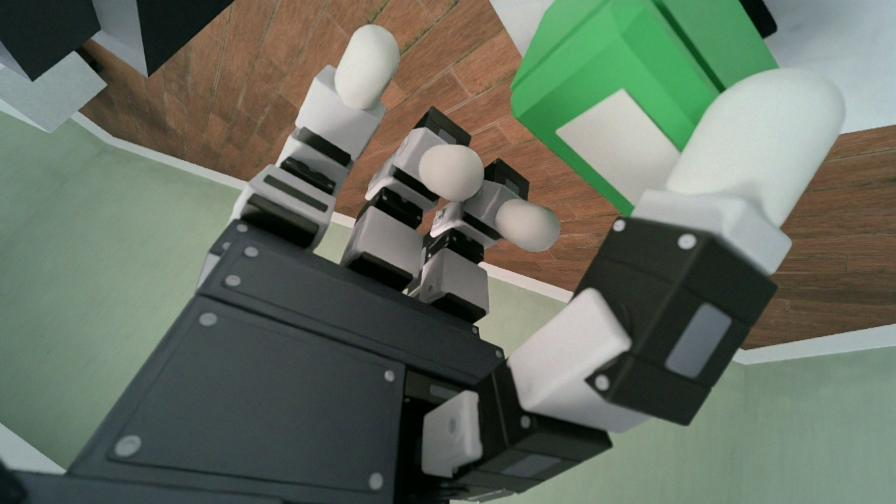

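Scene clock: 1253.77 s.
Joint torques (N m): arm1=[1.03 -19.66 9.32 -1.21 0.18 0.02] | arm2=[-0.26 -5.77 6.84 0.05 0 0.21] | arm3=[-0.56 -2.49 8.24 2.91 -0.18 0.03]
Heat: arm1: hottest joint3_rad 42 °C; arm2: hottest joint2_rad 37 °C; arm3: hottest joint3_rad 40 °C.
move: arm1 done
Joint velocities: within noise
arm1.joint_positions: joint1_rad=-0.676 joint2_rad=+2.025 joint3_rad=+1.657 joint4_rad=-1.613 joint5_rad=+0.357 joint6_rad=-0.784 hand_index_mcp=+0.988 hand_index_abd=-0.001 hand_index_pip=-0.993 hand_index_dip=+0.144 hand_middle_mcp=+0.988 hand_middle_abd=+0.001 hand_middle_pip=-0.993 hand_middle_dip=+0.144 hand_ring_mcp=+0.993 hand_ring_abd=+0.001 hand_ring_pip=-0.936 hand_ring_dip=+0.603 hand_thumb_cmc=-0.652 hand_thumb_axl=+0.680 hand_thumb_mcp=+0.442 hand_thumb_ipl=-0.532 hand_current_limit=+0.400 hand_speed=-0.850
arm1.joint_status: all done
arm1.hand_state: goal,goal,goal,goal,goal,goal,goal,goal,goal,goal,goal,goal,goal,goal,goal,goal
arm1.index_mcp_current_ma: -14
arm1.index_abd_current_ma: 0
arm1.index_pip_current_ma: 6
arm1.index_dip_current_ma: -1
arm1.middle_mcp_current_ma: -14
arm1.middle_abd_current_ma: 0
arm1.middle_pip_current_ma: 5
arm1.middle_dip_current_ma: -1
arm1.ring_mcp_current_ma: -6
arm1.ring_abd_current_ma: 0
arm1.ring_pip_current_ma: 5
arm1.ring_dip_current_ma: 1
arm1.thumb_cmc_current_ma: 3
arm1.thumb_axl_current_ma: 1
arm1.thumb_mcp_current_ma: -10
arm1.thumb_ipl_current_ma: 1
arm1.hand_goal_index_mcp: 1.000
arm1.hand_goal_index_abd: 0.000
arm1.hand_goal_index_pip: -1.000
arm1.hand_goal_index_dip: 0.146
arm1.hand_goal_middle_mcp: 1.000
arm1.hand_goal_middle_abd: 0.000
arm1.hand_goal_middle_pip: -1.000
arm1.hand_goal_middle_dip: 0.146
arm1.hand_goal_ring_mcp: 1.000
arm1.hand_goal_ring_abd: 0.000
arm1.hand_goal_ring_pip: -0.942
arm1.hand_goal_ring_dip: 0.600
arm1.hand_goal_thumb_cmc: -0.656
arm1.hand_goal_thumb_axl: 0.678
arm1.hand_goal_thumb_mcp: 0.450
arm1.hand_goal_thumb_ipl: -0.534
arm1.hand: x=-0.6711 y=+1.4740 z=+0.8860 quat_wxyz=(+0.184, -0.741, +0.617, -0.190) (m; scene frame)
arm1.hand_target: x=-0.6883 y=+1.4835 z=+0.9204 quat_wxyz=(+0.184, -0.741, +0.627, -0.156) (m; scene frame)
arm1.hand_status: not commanded
arm2, arm3: as last shown
pictures: arm1_cam_wrist
camera_calibration:
arm1_cam_wrist: T_world_to_cam=[[-0.64927, 0.672577, -0.355091, -1.07973], [0.0557984, 0.507748, 0.859697, -1.51261], [0.758509, 0.538362, -0.367194, 0.165911], [0, 0, 0, 1]] pos_world=[-0.74248, 1.4049, 0.977901]

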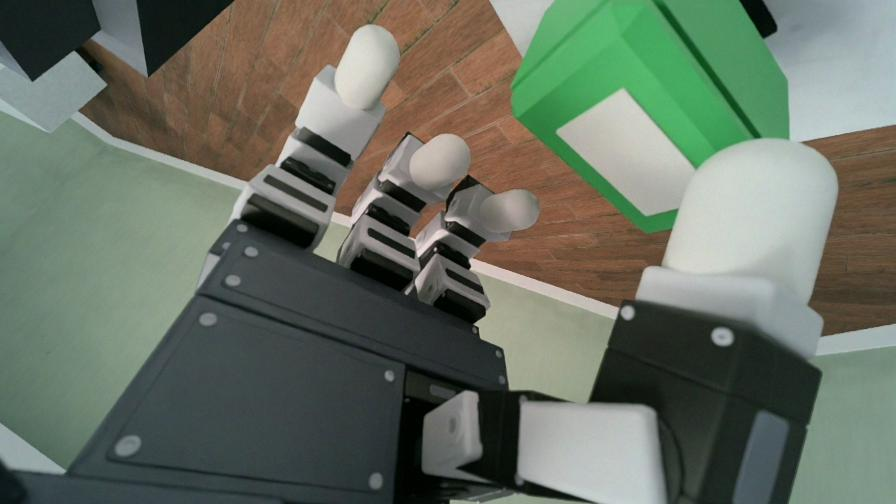

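>>> {"method": "move", "body": {
  "arm1": {"target":[-0.706,1.49,0.945,0.2054,-0.7409,0.6162,-0.1709],"speed":0.1,"joints":{"hand_thumb_mcp":0.42,"hand_thumb_ipl":-0.38}}
}}

>>> {"method": "move", "body": {
  "arm1": {"target":[-0.699,1.488,0.90,0.2054,-0.7409,0.6162,-0.1709],"speed":0.1},
  "cameras": ["arm1_cam_wrist"]
}}

Scene clock: 1268.60 s.
Joint torques (N m): arm1=[0.91 -18.02 9.84 -1.13 0.36 -0.01] | arm2=[-0.21 -5.83 6.87 0.03 0.02 0.21] | arm3=[-1.32 -2.73 8.2 3 -0.23 -0.05]
Heat: arm1: hottest joint3_rad 41 °C; arm2: hottest joint2_rad 37 °C; arm3: hottest joint3_rad 40 °C.
move: arm1 off_target
Joint velocities: within noise
arm1.joint_positions: joint1_rad=-0.655 joint2_rad=+2.025 joint3_rad=+1.759 joint4_rad=-1.692 joint5_rad=+0.388 joint6_rad=-0.777 hand_index_mcp=+0.988 hand_index_abd=-0.001 hand_index_pip=-0.993 hand_index_dip=+0.144 hand_middle_mcp=+0.988 hand_middle_abd=+0.001 hand_middle_pip=-0.993 hand_middle_dip=+0.144 hand_ring_mcp=+0.993 hand_ring_abd=+0.001 hand_ring_pip=-0.936 hand_ring_dip=+0.603 hand_thumb_cmc=-0.652 hand_thumb_axl=+0.680 hand_thumb_mcp=+0.419 hand_thumb_ipl=-0.383 hand_current_limit=+0.400 hand_speed=-0.850
arm1.joint_status: all done
arm1.hand_state: goal,goal,goal,goal,goal,goal,goal,goal,goal,goal,goal,goal,goal,goal,goal,goal
arm1.index_mcp_current_ma: -14
arm1.index_abd_current_ma: 0
arm1.index_pip_current_ma: 6
arm1.index_dip_current_ma: -1
arm1.middle_mcp_current_ma: -14
arm1.middle_abd_current_ma: 0
arm1.middle_pip_current_ma: 5
arm1.middle_dip_current_ma: -1
arm1.ring_mcp_current_ma: -6
arm1.ring_abd_current_ma: 0
arm1.ring_pip_current_ma: 5
arm1.ring_dip_current_ma: 1
arm1.thumb_cmc_current_ma: 2
arm1.thumb_axl_current_ma: 1
arm1.thumb_mcp_current_ma: -1
arm1.thumb_ipl_current_ma: -2
arm1.hand_goal_index_mcp: 1.000
arm1.hand_goal_index_abd: 0.000
arm1.hand_goal_index_pip: -1.000
arm1.hand_goal_index_dip: 0.146
arm1.hand_goal_middle_mcp: 1.000
arm1.hand_goal_middle_abd: 0.000
arm1.hand_goal_middle_pip: -1.000
arm1.hand_goal_middle_dip: 0.146
arm1.hand_goal_ring_mcp: 1.000
arm1.hand_goal_ring_abd: 0.000
arm1.hand_goal_ring_pip: -0.942
arm1.hand_goal_ring_dip: 0.600
arm1.hand_goal_thumb_cmc: -0.656
arm1.hand_goal_thumb_axl: 0.678
arm1.hand_goal_thumb_mcp: 0.420
arm1.hand_goal_thumb_ipl: -0.380
arm1.hand: x=-0.6902 y=+1.4806 z=+0.9231 quat_wxyz=(+0.201, -0.745, +0.611, -0.175) (m; scene frame)
arm1.hand_target: x=-0.7049 y=+1.4892 z=+0.9450 quat_wxyz=(+0.203, -0.745, +0.617, -0.152) (m; scene frame)
arm1.hand_status: off_target (0.029 m and 1.1 deg from the pose sent, 0.070 m and 3.3 deg at the start; a joint's target at an end of its range on 22 of 31 steps)
arm2, arm3: as last shown
pictures: none

Scene clock: 1269.70 s.
Joint torques (N m): arm1=[0.73 -17.96 6.34 -0.39 0.36 0.01] | arm2=[-0.26 -5.66 6.87 0.09 0.01 0.2] | arm3=[-0.26 -1.96 8.13 3 -0.23 -0.11]
Heat: arm1: hottest joint3_rad 41 °C; arm2: hottest joint2_rad 37 °C; arm3: hottest joint3_rad 40 °C.
move: arm1 done
Joint velocities: within noise
arm1.joint_positions: joint1_rad=-0.655 joint2_rad=+2.067 joint3_rad=+1.759 joint4_rad=-1.659 joint5_rad=+0.390 joint6_rad=-0.769 hand_index_mcp=+0.988 hand_index_abd=-0.001 hand_index_pip=-0.993 hand_index_dip=+0.144 hand_middle_mcp=+0.988 hand_middle_abd=+0.001 hand_middle_pip=-0.993 hand_middle_dip=+0.144 hand_ring_mcp=+0.993 hand_ring_abd=+0.001 hand_ring_pip=-0.936 hand_ring_dip=+0.603 hand_thumb_cmc=-0.652 hand_thumb_axl=+0.680 hand_thumb_mcp=+0.419 hand_thumb_ipl=-0.383 hand_current_limit=+0.400 hand_speed=-0.850
arm1.joint_status: not commanded
arm1.hand_state: goal,goal,goal,goal,goal,goal,goal,goal,goal,goal,goal,goal,goal,goal,goal,goal
arm1.index_mcp_current_ma: -14
arm1.index_abd_current_ma: 0
arm1.index_pip_current_ma: 6
arm1.index_dip_current_ma: -1
arm1.middle_mcp_current_ma: -14
arm1.middle_abd_current_ma: 0
arm1.middle_pip_current_ma: 5
arm1.middle_dip_current_ma: -1
arm1.ring_mcp_current_ma: -6
arm1.ring_abd_current_ma: 0
arm1.ring_pip_current_ma: 5
arm1.ring_dip_current_ma: 1
arm1.thumb_cmc_current_ma: 2
arm1.thumb_axl_current_ma: 1
arm1.thumb_mcp_current_ma: -1
arm1.thumb_ipl_current_ma: -2
arm1.hand_goal_index_mcp: 1.000
arm1.hand_goal_index_abd: 0.000
arm1.hand_goal_index_pip: -1.000
arm1.hand_goal_index_dip: 0.146
arm1.hand_goal_middle_mcp: 1.000
arm1.hand_goal_middle_abd: 0.000
arm1.hand_goal_middle_pip: -1.000
arm1.hand_goal_middle_dip: 0.146
arm1.hand_goal_ring_mcp: 1.000
arm1.hand_goal_ring_abd: 0.000
arm1.hand_goal_ring_pip: -0.942
arm1.hand_goal_ring_dip: 0.600
arm1.hand_goal_thumb_cmc: -0.656
arm1.hand_goal_thumb_axl: 0.678
arm1.hand_goal_thumb_mcp: 0.420
arm1.hand_goal_thumb_ipl: -0.380
arm1.hand: x=-0.6949 y=+1.4854 z=+0.8985 quat_wxyz=(+0.203, -0.743, +0.612, -0.178) (m; scene frame)
arm1.hand_target: x=-0.6990 y=+1.4880 z=+0.8999 quat_wxyz=(+0.205, -0.741, +0.616, -0.171) (m; scene frame)
arm1.hand_status: done (0.005 m and 1.0 deg from the pose sent, 0.026 m and 1.1 deg at the start)
arm2, arm3: as last shown
pictures: arm1_cam_wrist
camera_calibration:
arm1_cam_wrist: T_world_to_cam=[[-0.661596, 0.672395, -0.331927, -1.12744], [0.039497, 0.473286, 0.880023, -1.50613], [0.748819, 0.56911, -0.339682, 0.105254], [0, 0, 0, 1]] pos_world=[-0.765241, 1.41101, 0.986949]

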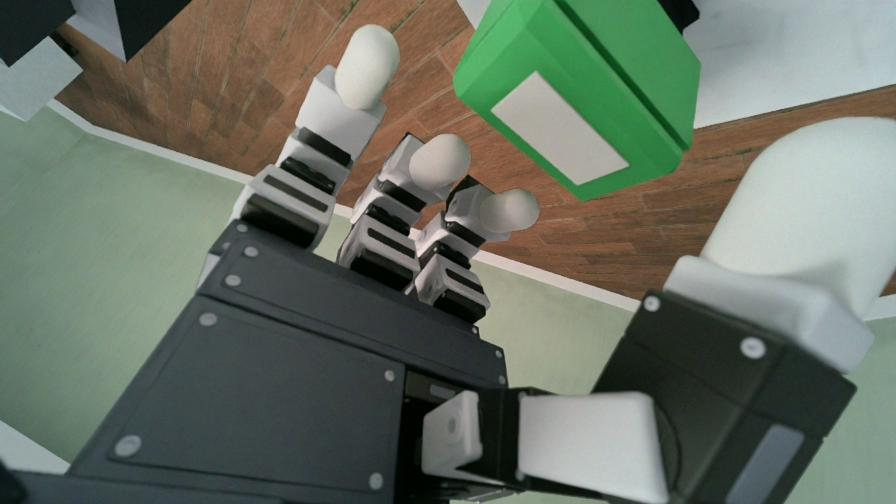

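>>> {"method": "move", "body": {
  "arm1": {"target":[-0.6935,1.4895,0.86,0.2054,-0.7409,0.6162,-0.1709],"speed":0.08}
}}

>>> {"method": "move", "body": {
  "arm1": {"target":[-0.6935,1.4895,0.834,0.2054,-0.7409,0.6162,-0.1709],"speed":0.06},
  "cameras": ["arm1_cam_wrist"]
}}

Scene clock: 1274.23 s.
Joint torques (N m): arm1=[0.15 -17.9 5.49 -0.36 0.37 -0.06] | arm2=[-0.21 -5.77 6.86 0.08 0.01 0.22] | arm3=[-0.44 -2.32 8.23 2.85 -0.2 -0.03]
Heat: arm1: hottest joint3_rad 41 °C; arm2: hottest joint2_rad 37 °C; arm3: hottest joint3_rad 40 °C.
move: arm1 done
Joint velocities: within noise
arm1.joint_positions: joint1_rad=-0.655 joint2_rad=+2.094 joint3_rad=+1.705 joint4_rad=-1.564 joint5_rad=+0.393 joint6_rad=-0.768 hand_index_mcp=+0.988 hand_index_abd=-0.001 hand_index_pip=-0.993 hand_index_dip=+0.144 hand_middle_mcp=+0.988 hand_middle_abd=+0.001 hand_middle_pip=-0.993 hand_middle_dip=+0.144 hand_ring_mcp=+0.993 hand_ring_abd=+0.001 hand_ring_pip=-0.936 hand_ring_dip=+0.603 hand_thumb_cmc=-0.652 hand_thumb_axl=+0.680 hand_thumb_mcp=+0.419 hand_thumb_ipl=-0.383 hand_current_limit=+0.400 hand_speed=-0.850
arm1.joint_status: not commanded
arm1.hand_state: goal,goal,goal,goal,goal,goal,goal,goal,goal,goal,goal,goal,goal,goal,goal,goal
arm1.index_mcp_current_ma: -14
arm1.index_abd_current_ma: 0
arm1.index_pip_current_ma: 6
arm1.index_dip_current_ma: -1
arm1.middle_mcp_current_ma: -14
arm1.middle_abd_current_ma: 0
arm1.middle_pip_current_ma: 5
arm1.middle_dip_current_ma: -1
arm1.ring_mcp_current_ma: -6
arm1.ring_abd_current_ma: 0
arm1.ring_pip_current_ma: 5
arm1.ring_dip_current_ma: 1
arm1.thumb_cmc_current_ma: 2
arm1.thumb_axl_current_ma: 1
arm1.thumb_mcp_current_ma: -1
arm1.thumb_ipl_current_ma: -2
arm1.hand_goal_index_mcp: 1.000
arm1.hand_goal_index_abd: 0.000
arm1.hand_goal_index_pip: -1.000
arm1.hand_goal_index_dip: 0.146
arm1.hand_goal_middle_mcp: 1.000
arm1.hand_goal_middle_abd: 0.000
arm1.hand_goal_middle_pip: -1.000
arm1.hand_goal_middle_dip: 0.146
arm1.hand_goal_ring_mcp: 1.000
arm1.hand_goal_ring_abd: 0.000
arm1.hand_goal_ring_pip: -0.942
arm1.hand_goal_ring_dip: 0.600
arm1.hand_goal_thumb_cmc: -0.656
arm1.hand_goal_thumb_axl: 0.678
arm1.hand_goal_thumb_mcp: 0.420
arm1.hand_goal_thumb_ipl: -0.380
arm1.hand: x=-0.6954 y=+1.4865 z=+0.8624 quat_wxyz=(+0.205, -0.743, +0.614, -0.172) (m; scene frame)
arm1.hand_target: x=-0.6935 y=+1.4896 z=+0.8599 quat_wxyz=(+0.205, -0.741, +0.616, -0.171) (m; scene frame)
arm1.hand_status: done (0.004 m and 0.4 deg from the pose sent, 0.039 m and 1.0 deg at the start)
arm2, arm3: as last shown
pictures: none

Scene clock: 1275.30 s.
Joint torques (N m): arm1=[0.21 -17.9 5.33 -0.34 0.36 -0.05] | arm2=[-0.21 -5.83 6.86 0.09 0.01 0.22] | arm3=[-0.79 -1.73 8.13 3.06 -0.18 -0.02]
Heat: arm1: hottest joint3_rad 41 °C; arm2: hottest joint2_rad 37 °C; arm3: hottest joint3_rad 40 °C.
move: arm1 done
Joint velocities: within noise
arm1.joint_positions: joint1_rad=-0.655 joint2_rad=+2.122 joint3_rad=+1.680 joint4_rad=-1.510 joint5_rad=+0.393 joint6_rad=-0.768 hand_index_mcp=+0.988 hand_index_abd=-0.001 hand_index_pip=-0.993 hand_index_dip=+0.144 hand_middle_mcp=+0.988 hand_middle_abd=+0.001 hand_middle_pip=-0.993 hand_middle_dip=+0.144 hand_ring_mcp=+0.993 hand_ring_abd=+0.001 hand_ring_pip=-0.936 hand_ring_dip=+0.603 hand_thumb_cmc=-0.652 hand_thumb_axl=+0.680 hand_thumb_mcp=+0.419 hand_thumb_ipl=-0.383 hand_current_limit=+0.400 hand_speed=-0.850
arm1.joint_status: not commanded
arm1.hand_state: goal,goal,goal,goal,goal,goal,goal,goal,goal,goal,goal,goal,goal,goal,goal,goal
arm1.index_mcp_current_ma: -14
arm1.index_abd_current_ma: 0
arm1.index_pip_current_ma: 6
arm1.index_dip_current_ma: -1
arm1.middle_mcp_current_ma: -14
arm1.middle_abd_current_ma: 0
arm1.middle_pip_current_ma: 5
arm1.middle_dip_current_ma: -1
arm1.ring_mcp_current_ma: -6
arm1.ring_abd_current_ma: 0
arm1.ring_pip_current_ma: 5
arm1.ring_dip_current_ma: 1
arm1.thumb_cmc_current_ma: 2
arm1.thumb_axl_current_ma: 1
arm1.thumb_mcp_current_ma: -1
arm1.thumb_ipl_current_ma: -2
arm1.hand_goal_index_mcp: 1.000
arm1.hand_goal_index_abd: 0.000
arm1.hand_goal_index_pip: -1.000
arm1.hand_goal_index_dip: 0.146
arm1.hand_goal_middle_mcp: 1.000
arm1.hand_goal_middle_abd: 0.000
arm1.hand_goal_middle_pip: -1.000
arm1.hand_goal_middle_dip: 0.146
arm1.hand_goal_ring_mcp: 1.000
arm1.hand_goal_ring_abd: 0.000
arm1.hand_goal_ring_pip: -0.942
arm1.hand_goal_ring_dip: 0.600
arm1.hand_goal_thumb_cmc: -0.656
arm1.hand_goal_thumb_axl: 0.678
arm1.hand_goal_thumb_mcp: 0.420
arm1.hand_goal_thumb_ipl: -0.380
arm1.hand: x=-0.6957 y=+1.4867 z=+0.8371 quat_wxyz=(+0.205, -0.743, +0.614, -0.171) (m; scene frame)
arm1.hand_target: x=-0.6935 y=+1.4895 z=+0.8341 quat_wxyz=(+0.205, -0.741, +0.616, -0.171) (m; scene frame)
arm1.hand_status: done (0.005 m and 0.3 deg from the pose sent, 0.029 m and 0.4 deg at the start)
arm2, arm3: as last shown
pictures: arm1_cam_wrist
camera_calibration:
arm1_cam_wrist: T_world_to_cam=[[-0.665443, 0.675601, -0.31741, -1.16892], [0.048076, 0.463135, 0.884983, -1.43588], [0.744899, 0.573646, -0.34067, 0.0756418], [0, 0, 0, 1]] pos_world=[-0.765162, 1.41134, 0.925472]

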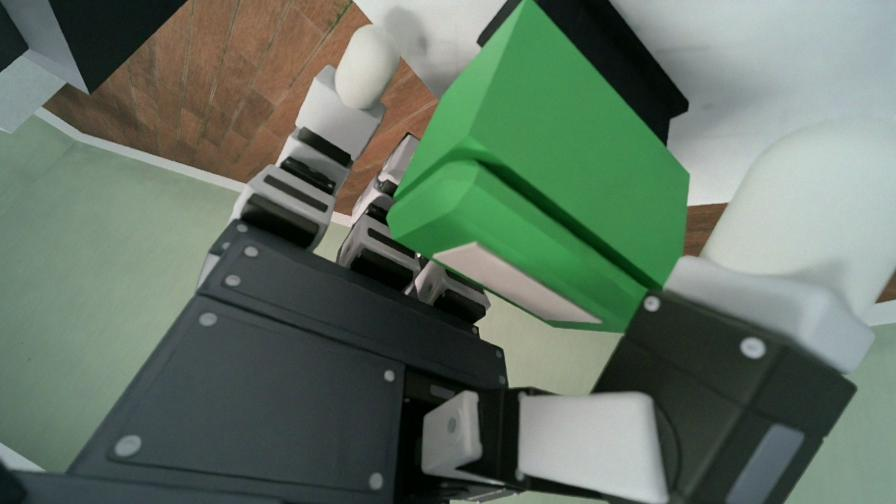

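>>> {"method": "move", "body": {
  "arm1": {"joints":{"hand_index_mcp":0.92,"hand_middle_mcp":0.92,"hand_thumb_mcp":0.22}}
}}

>>> {"method": "move", "body": {
  "arm1": {"joints":{"hand_index_mcp":0.88,"hand_middle_mcp":0.88}},
  "cameras": ["arm1_cam_wrist"]
}}

Scene clock: 1277.90 s.
Joint torques (N m): arm1=[0.15 -17.9 5.33 -0.34 0.36 -0.05] | arm2=[-0.26 -5.83 6.9 0.08 0.02 0.2] | arm3=[-0.79 -2.37 8.13 3.1 -0.22 -0.08]
Heat: arm1: hottest joint3_rad 41 °C; arm2: hottest joint2_rad 37 °C; arm3: hottest joint3_rad 40 °C.
move: arm1 done
Joint velocities: within noise
arm1.joint_positions: joint1_rad=-0.655 joint2_rad=+2.122 joint3_rad=+1.680 joint4_rad=-1.510 joint5_rad=+0.393 joint6_rad=-0.768 hand_index_mcp=+0.919 hand_index_abd=-0.001 hand_index_pip=-0.993 hand_index_dip=+0.144 hand_middle_mcp=+0.919 hand_middle_abd=+0.001 hand_middle_pip=-0.993 hand_middle_dip=+0.144 hand_ring_mcp=+0.993 hand_ring_abd=+0.001 hand_ring_pip=-0.936 hand_ring_dip=+0.603 hand_thumb_cmc=-0.652 hand_thumb_axl=+0.680 hand_thumb_mcp=+0.219 hand_thumb_ipl=-0.382 hand_current_limit=+0.400 hand_speed=-0.850
arm1.joint_status: all done
arm1.hand_state: goal,goal,goal,goal,goal,goal,goal,goal,goal,goal,goal,goal,goal,goal,goal,goal
arm1.index_mcp_current_ma: -1
arm1.index_abd_current_ma: 0
arm1.index_pip_current_ma: 6
arm1.index_dip_current_ma: -1
arm1.middle_mcp_current_ma: -1
arm1.middle_abd_current_ma: 0
arm1.middle_pip_current_ma: 5
arm1.middle_dip_current_ma: -1
arm1.ring_mcp_current_ma: -6
arm1.ring_abd_current_ma: 0
arm1.ring_pip_current_ma: 5
arm1.ring_dip_current_ma: 1
arm1.thumb_cmc_current_ma: 2
arm1.thumb_axl_current_ma: 1
arm1.thumb_mcp_current_ma: 0
arm1.thumb_ipl_current_ma: -2
arm1.hand_goal_index_mcp: 0.920
arm1.hand_goal_index_abd: 0.000
arm1.hand_goal_index_pip: -1.000
arm1.hand_goal_index_dip: 0.146
arm1.hand_goal_middle_mcp: 0.920
arm1.hand_goal_middle_abd: 0.000
arm1.hand_goal_middle_pip: -1.000
arm1.hand_goal_middle_dip: 0.146
arm1.hand_goal_ring_mcp: 1.000
arm1.hand_goal_ring_abd: 0.000
arm1.hand_goal_ring_pip: -0.942
arm1.hand_goal_ring_dip: 0.600
arm1.hand_goal_thumb_cmc: -0.656
arm1.hand_goal_thumb_axl: 0.678
arm1.hand_goal_thumb_mcp: 0.220
arm1.hand_goal_thumb_ipl: -0.380
arm1.hand: x=-0.6957 y=+1.4867 z=+0.8371 quat_wxyz=(+0.205, -0.743, +0.614, -0.171) (m; scene frame)
arm1.hand_target: x=-0.6935 y=+1.4895 z=+0.8341 quat_wxyz=(+0.205, -0.741, +0.616, -0.171) (m; scene frame)
arm1.hand_status: not commanded
arm2, arm3: as last shown
pictures: none

Scene clock: 1278.40 s.
Joint torques (N m): arm1=[0.21 -17.96 5.31 -0.34 0.35 -0.05] | arm2=[-0.32 -5.54 6.9 0.05 0.02 0.21] | arm3=[-0.85 -2.96 8.24 2.89 -0.21 0.02]
Heat: arm1: hottest joint3_rad 41 °C; arm2: hottest joint2_rad 37 °C; arm3: hottest joint3_rad 40 °C.
move: arm1 done
Joint velocities: within noise
arm1.joint_positions: joint1_rad=-0.655 joint2_rad=+2.122 joint3_rad=+1.680 joint4_rad=-1.510 joint5_rad=+0.393 joint6_rad=-0.768 hand_index_mcp=+0.879 hand_index_abd=-0.001 hand_index_pip=-0.993 hand_index_dip=+0.144 hand_middle_mcp=+0.879 hand_middle_abd=+0.001 hand_middle_pip=-0.993 hand_middle_dip=+0.144 hand_ring_mcp=+0.993 hand_ring_abd=+0.001 hand_ring_pip=-0.936 hand_ring_dip=+0.603 hand_thumb_cmc=-0.652 hand_thumb_axl=+0.680 hand_thumb_mcp=+0.219 hand_thumb_ipl=-0.382 hand_current_limit=+0.400 hand_speed=-0.850
arm1.joint_status: all done
arm1.hand_state: goal,goal,goal,goal,goal,goal,goal,goal,goal,goal,goal,goal,goal,goal,goal,goal
arm1.index_mcp_current_ma: 0
arm1.index_abd_current_ma: 0
arm1.index_pip_current_ma: 6
arm1.index_dip_current_ma: -1
arm1.middle_mcp_current_ma: 0
arm1.middle_abd_current_ma: 0
arm1.middle_pip_current_ma: 5
arm1.middle_dip_current_ma: -1
arm1.ring_mcp_current_ma: -6
arm1.ring_abd_current_ma: 0
arm1.ring_pip_current_ma: 5
arm1.ring_dip_current_ma: 1
arm1.thumb_cmc_current_ma: 2
arm1.thumb_axl_current_ma: 1
arm1.thumb_mcp_current_ma: 0
arm1.thumb_ipl_current_ma: -2
arm1.hand_goal_index_mcp: 0.880
arm1.hand_goal_index_abd: 0.000
arm1.hand_goal_index_pip: -1.000
arm1.hand_goal_index_dip: 0.146
arm1.hand_goal_middle_mcp: 0.880
arm1.hand_goal_middle_abd: 0.000
arm1.hand_goal_middle_pip: -1.000
arm1.hand_goal_middle_dip: 0.146
arm1.hand_goal_ring_mcp: 1.000
arm1.hand_goal_ring_abd: 0.000
arm1.hand_goal_ring_pip: -0.942
arm1.hand_goal_ring_dip: 0.600
arm1.hand_goal_thumb_cmc: -0.656
arm1.hand_goal_thumb_axl: 0.678
arm1.hand_goal_thumb_mcp: 0.220
arm1.hand_goal_thumb_ipl: -0.380
arm1.hand: x=-0.6956 y=+1.4867 z=+0.8371 quat_wxyz=(+0.205, -0.743, +0.614, -0.171) (m; scene frame)
arm1.hand_target: x=-0.6934 y=+1.4896 z=+0.8341 quat_wxyz=(+0.205, -0.741, +0.616, -0.171) (m; scene frame)
arm1.hand_status: not commanded
arm2, arm3: as last shown
pictures: arm1_cam_wrist
camera_calibration:
arm1_cam_wrist: T_world_to_cam=[[-0.665474, 0.675563, -0.317426, -1.16884], [0.0477873, 0.462952, 0.885094, -1.43586], [0.74489, 0.573838, -0.340366, 0.0749727], [0, 0, 0, 1]] pos_world=[-0.765062, 1.41134, 0.925373]

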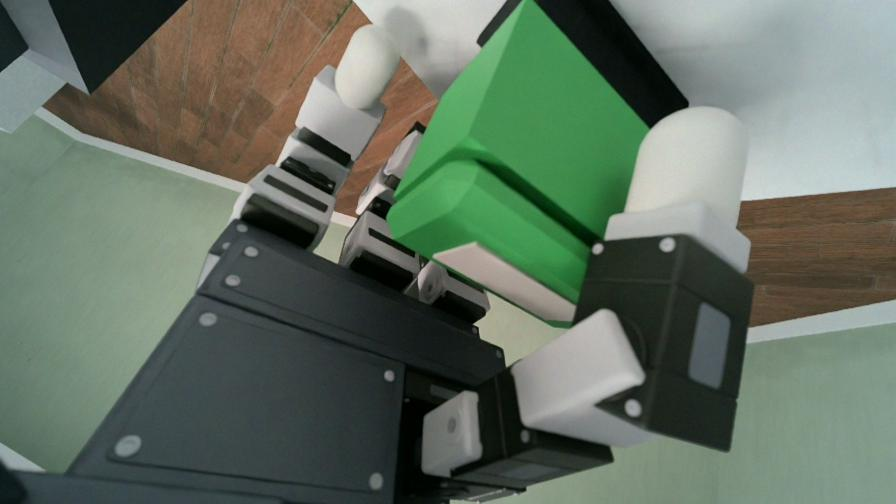

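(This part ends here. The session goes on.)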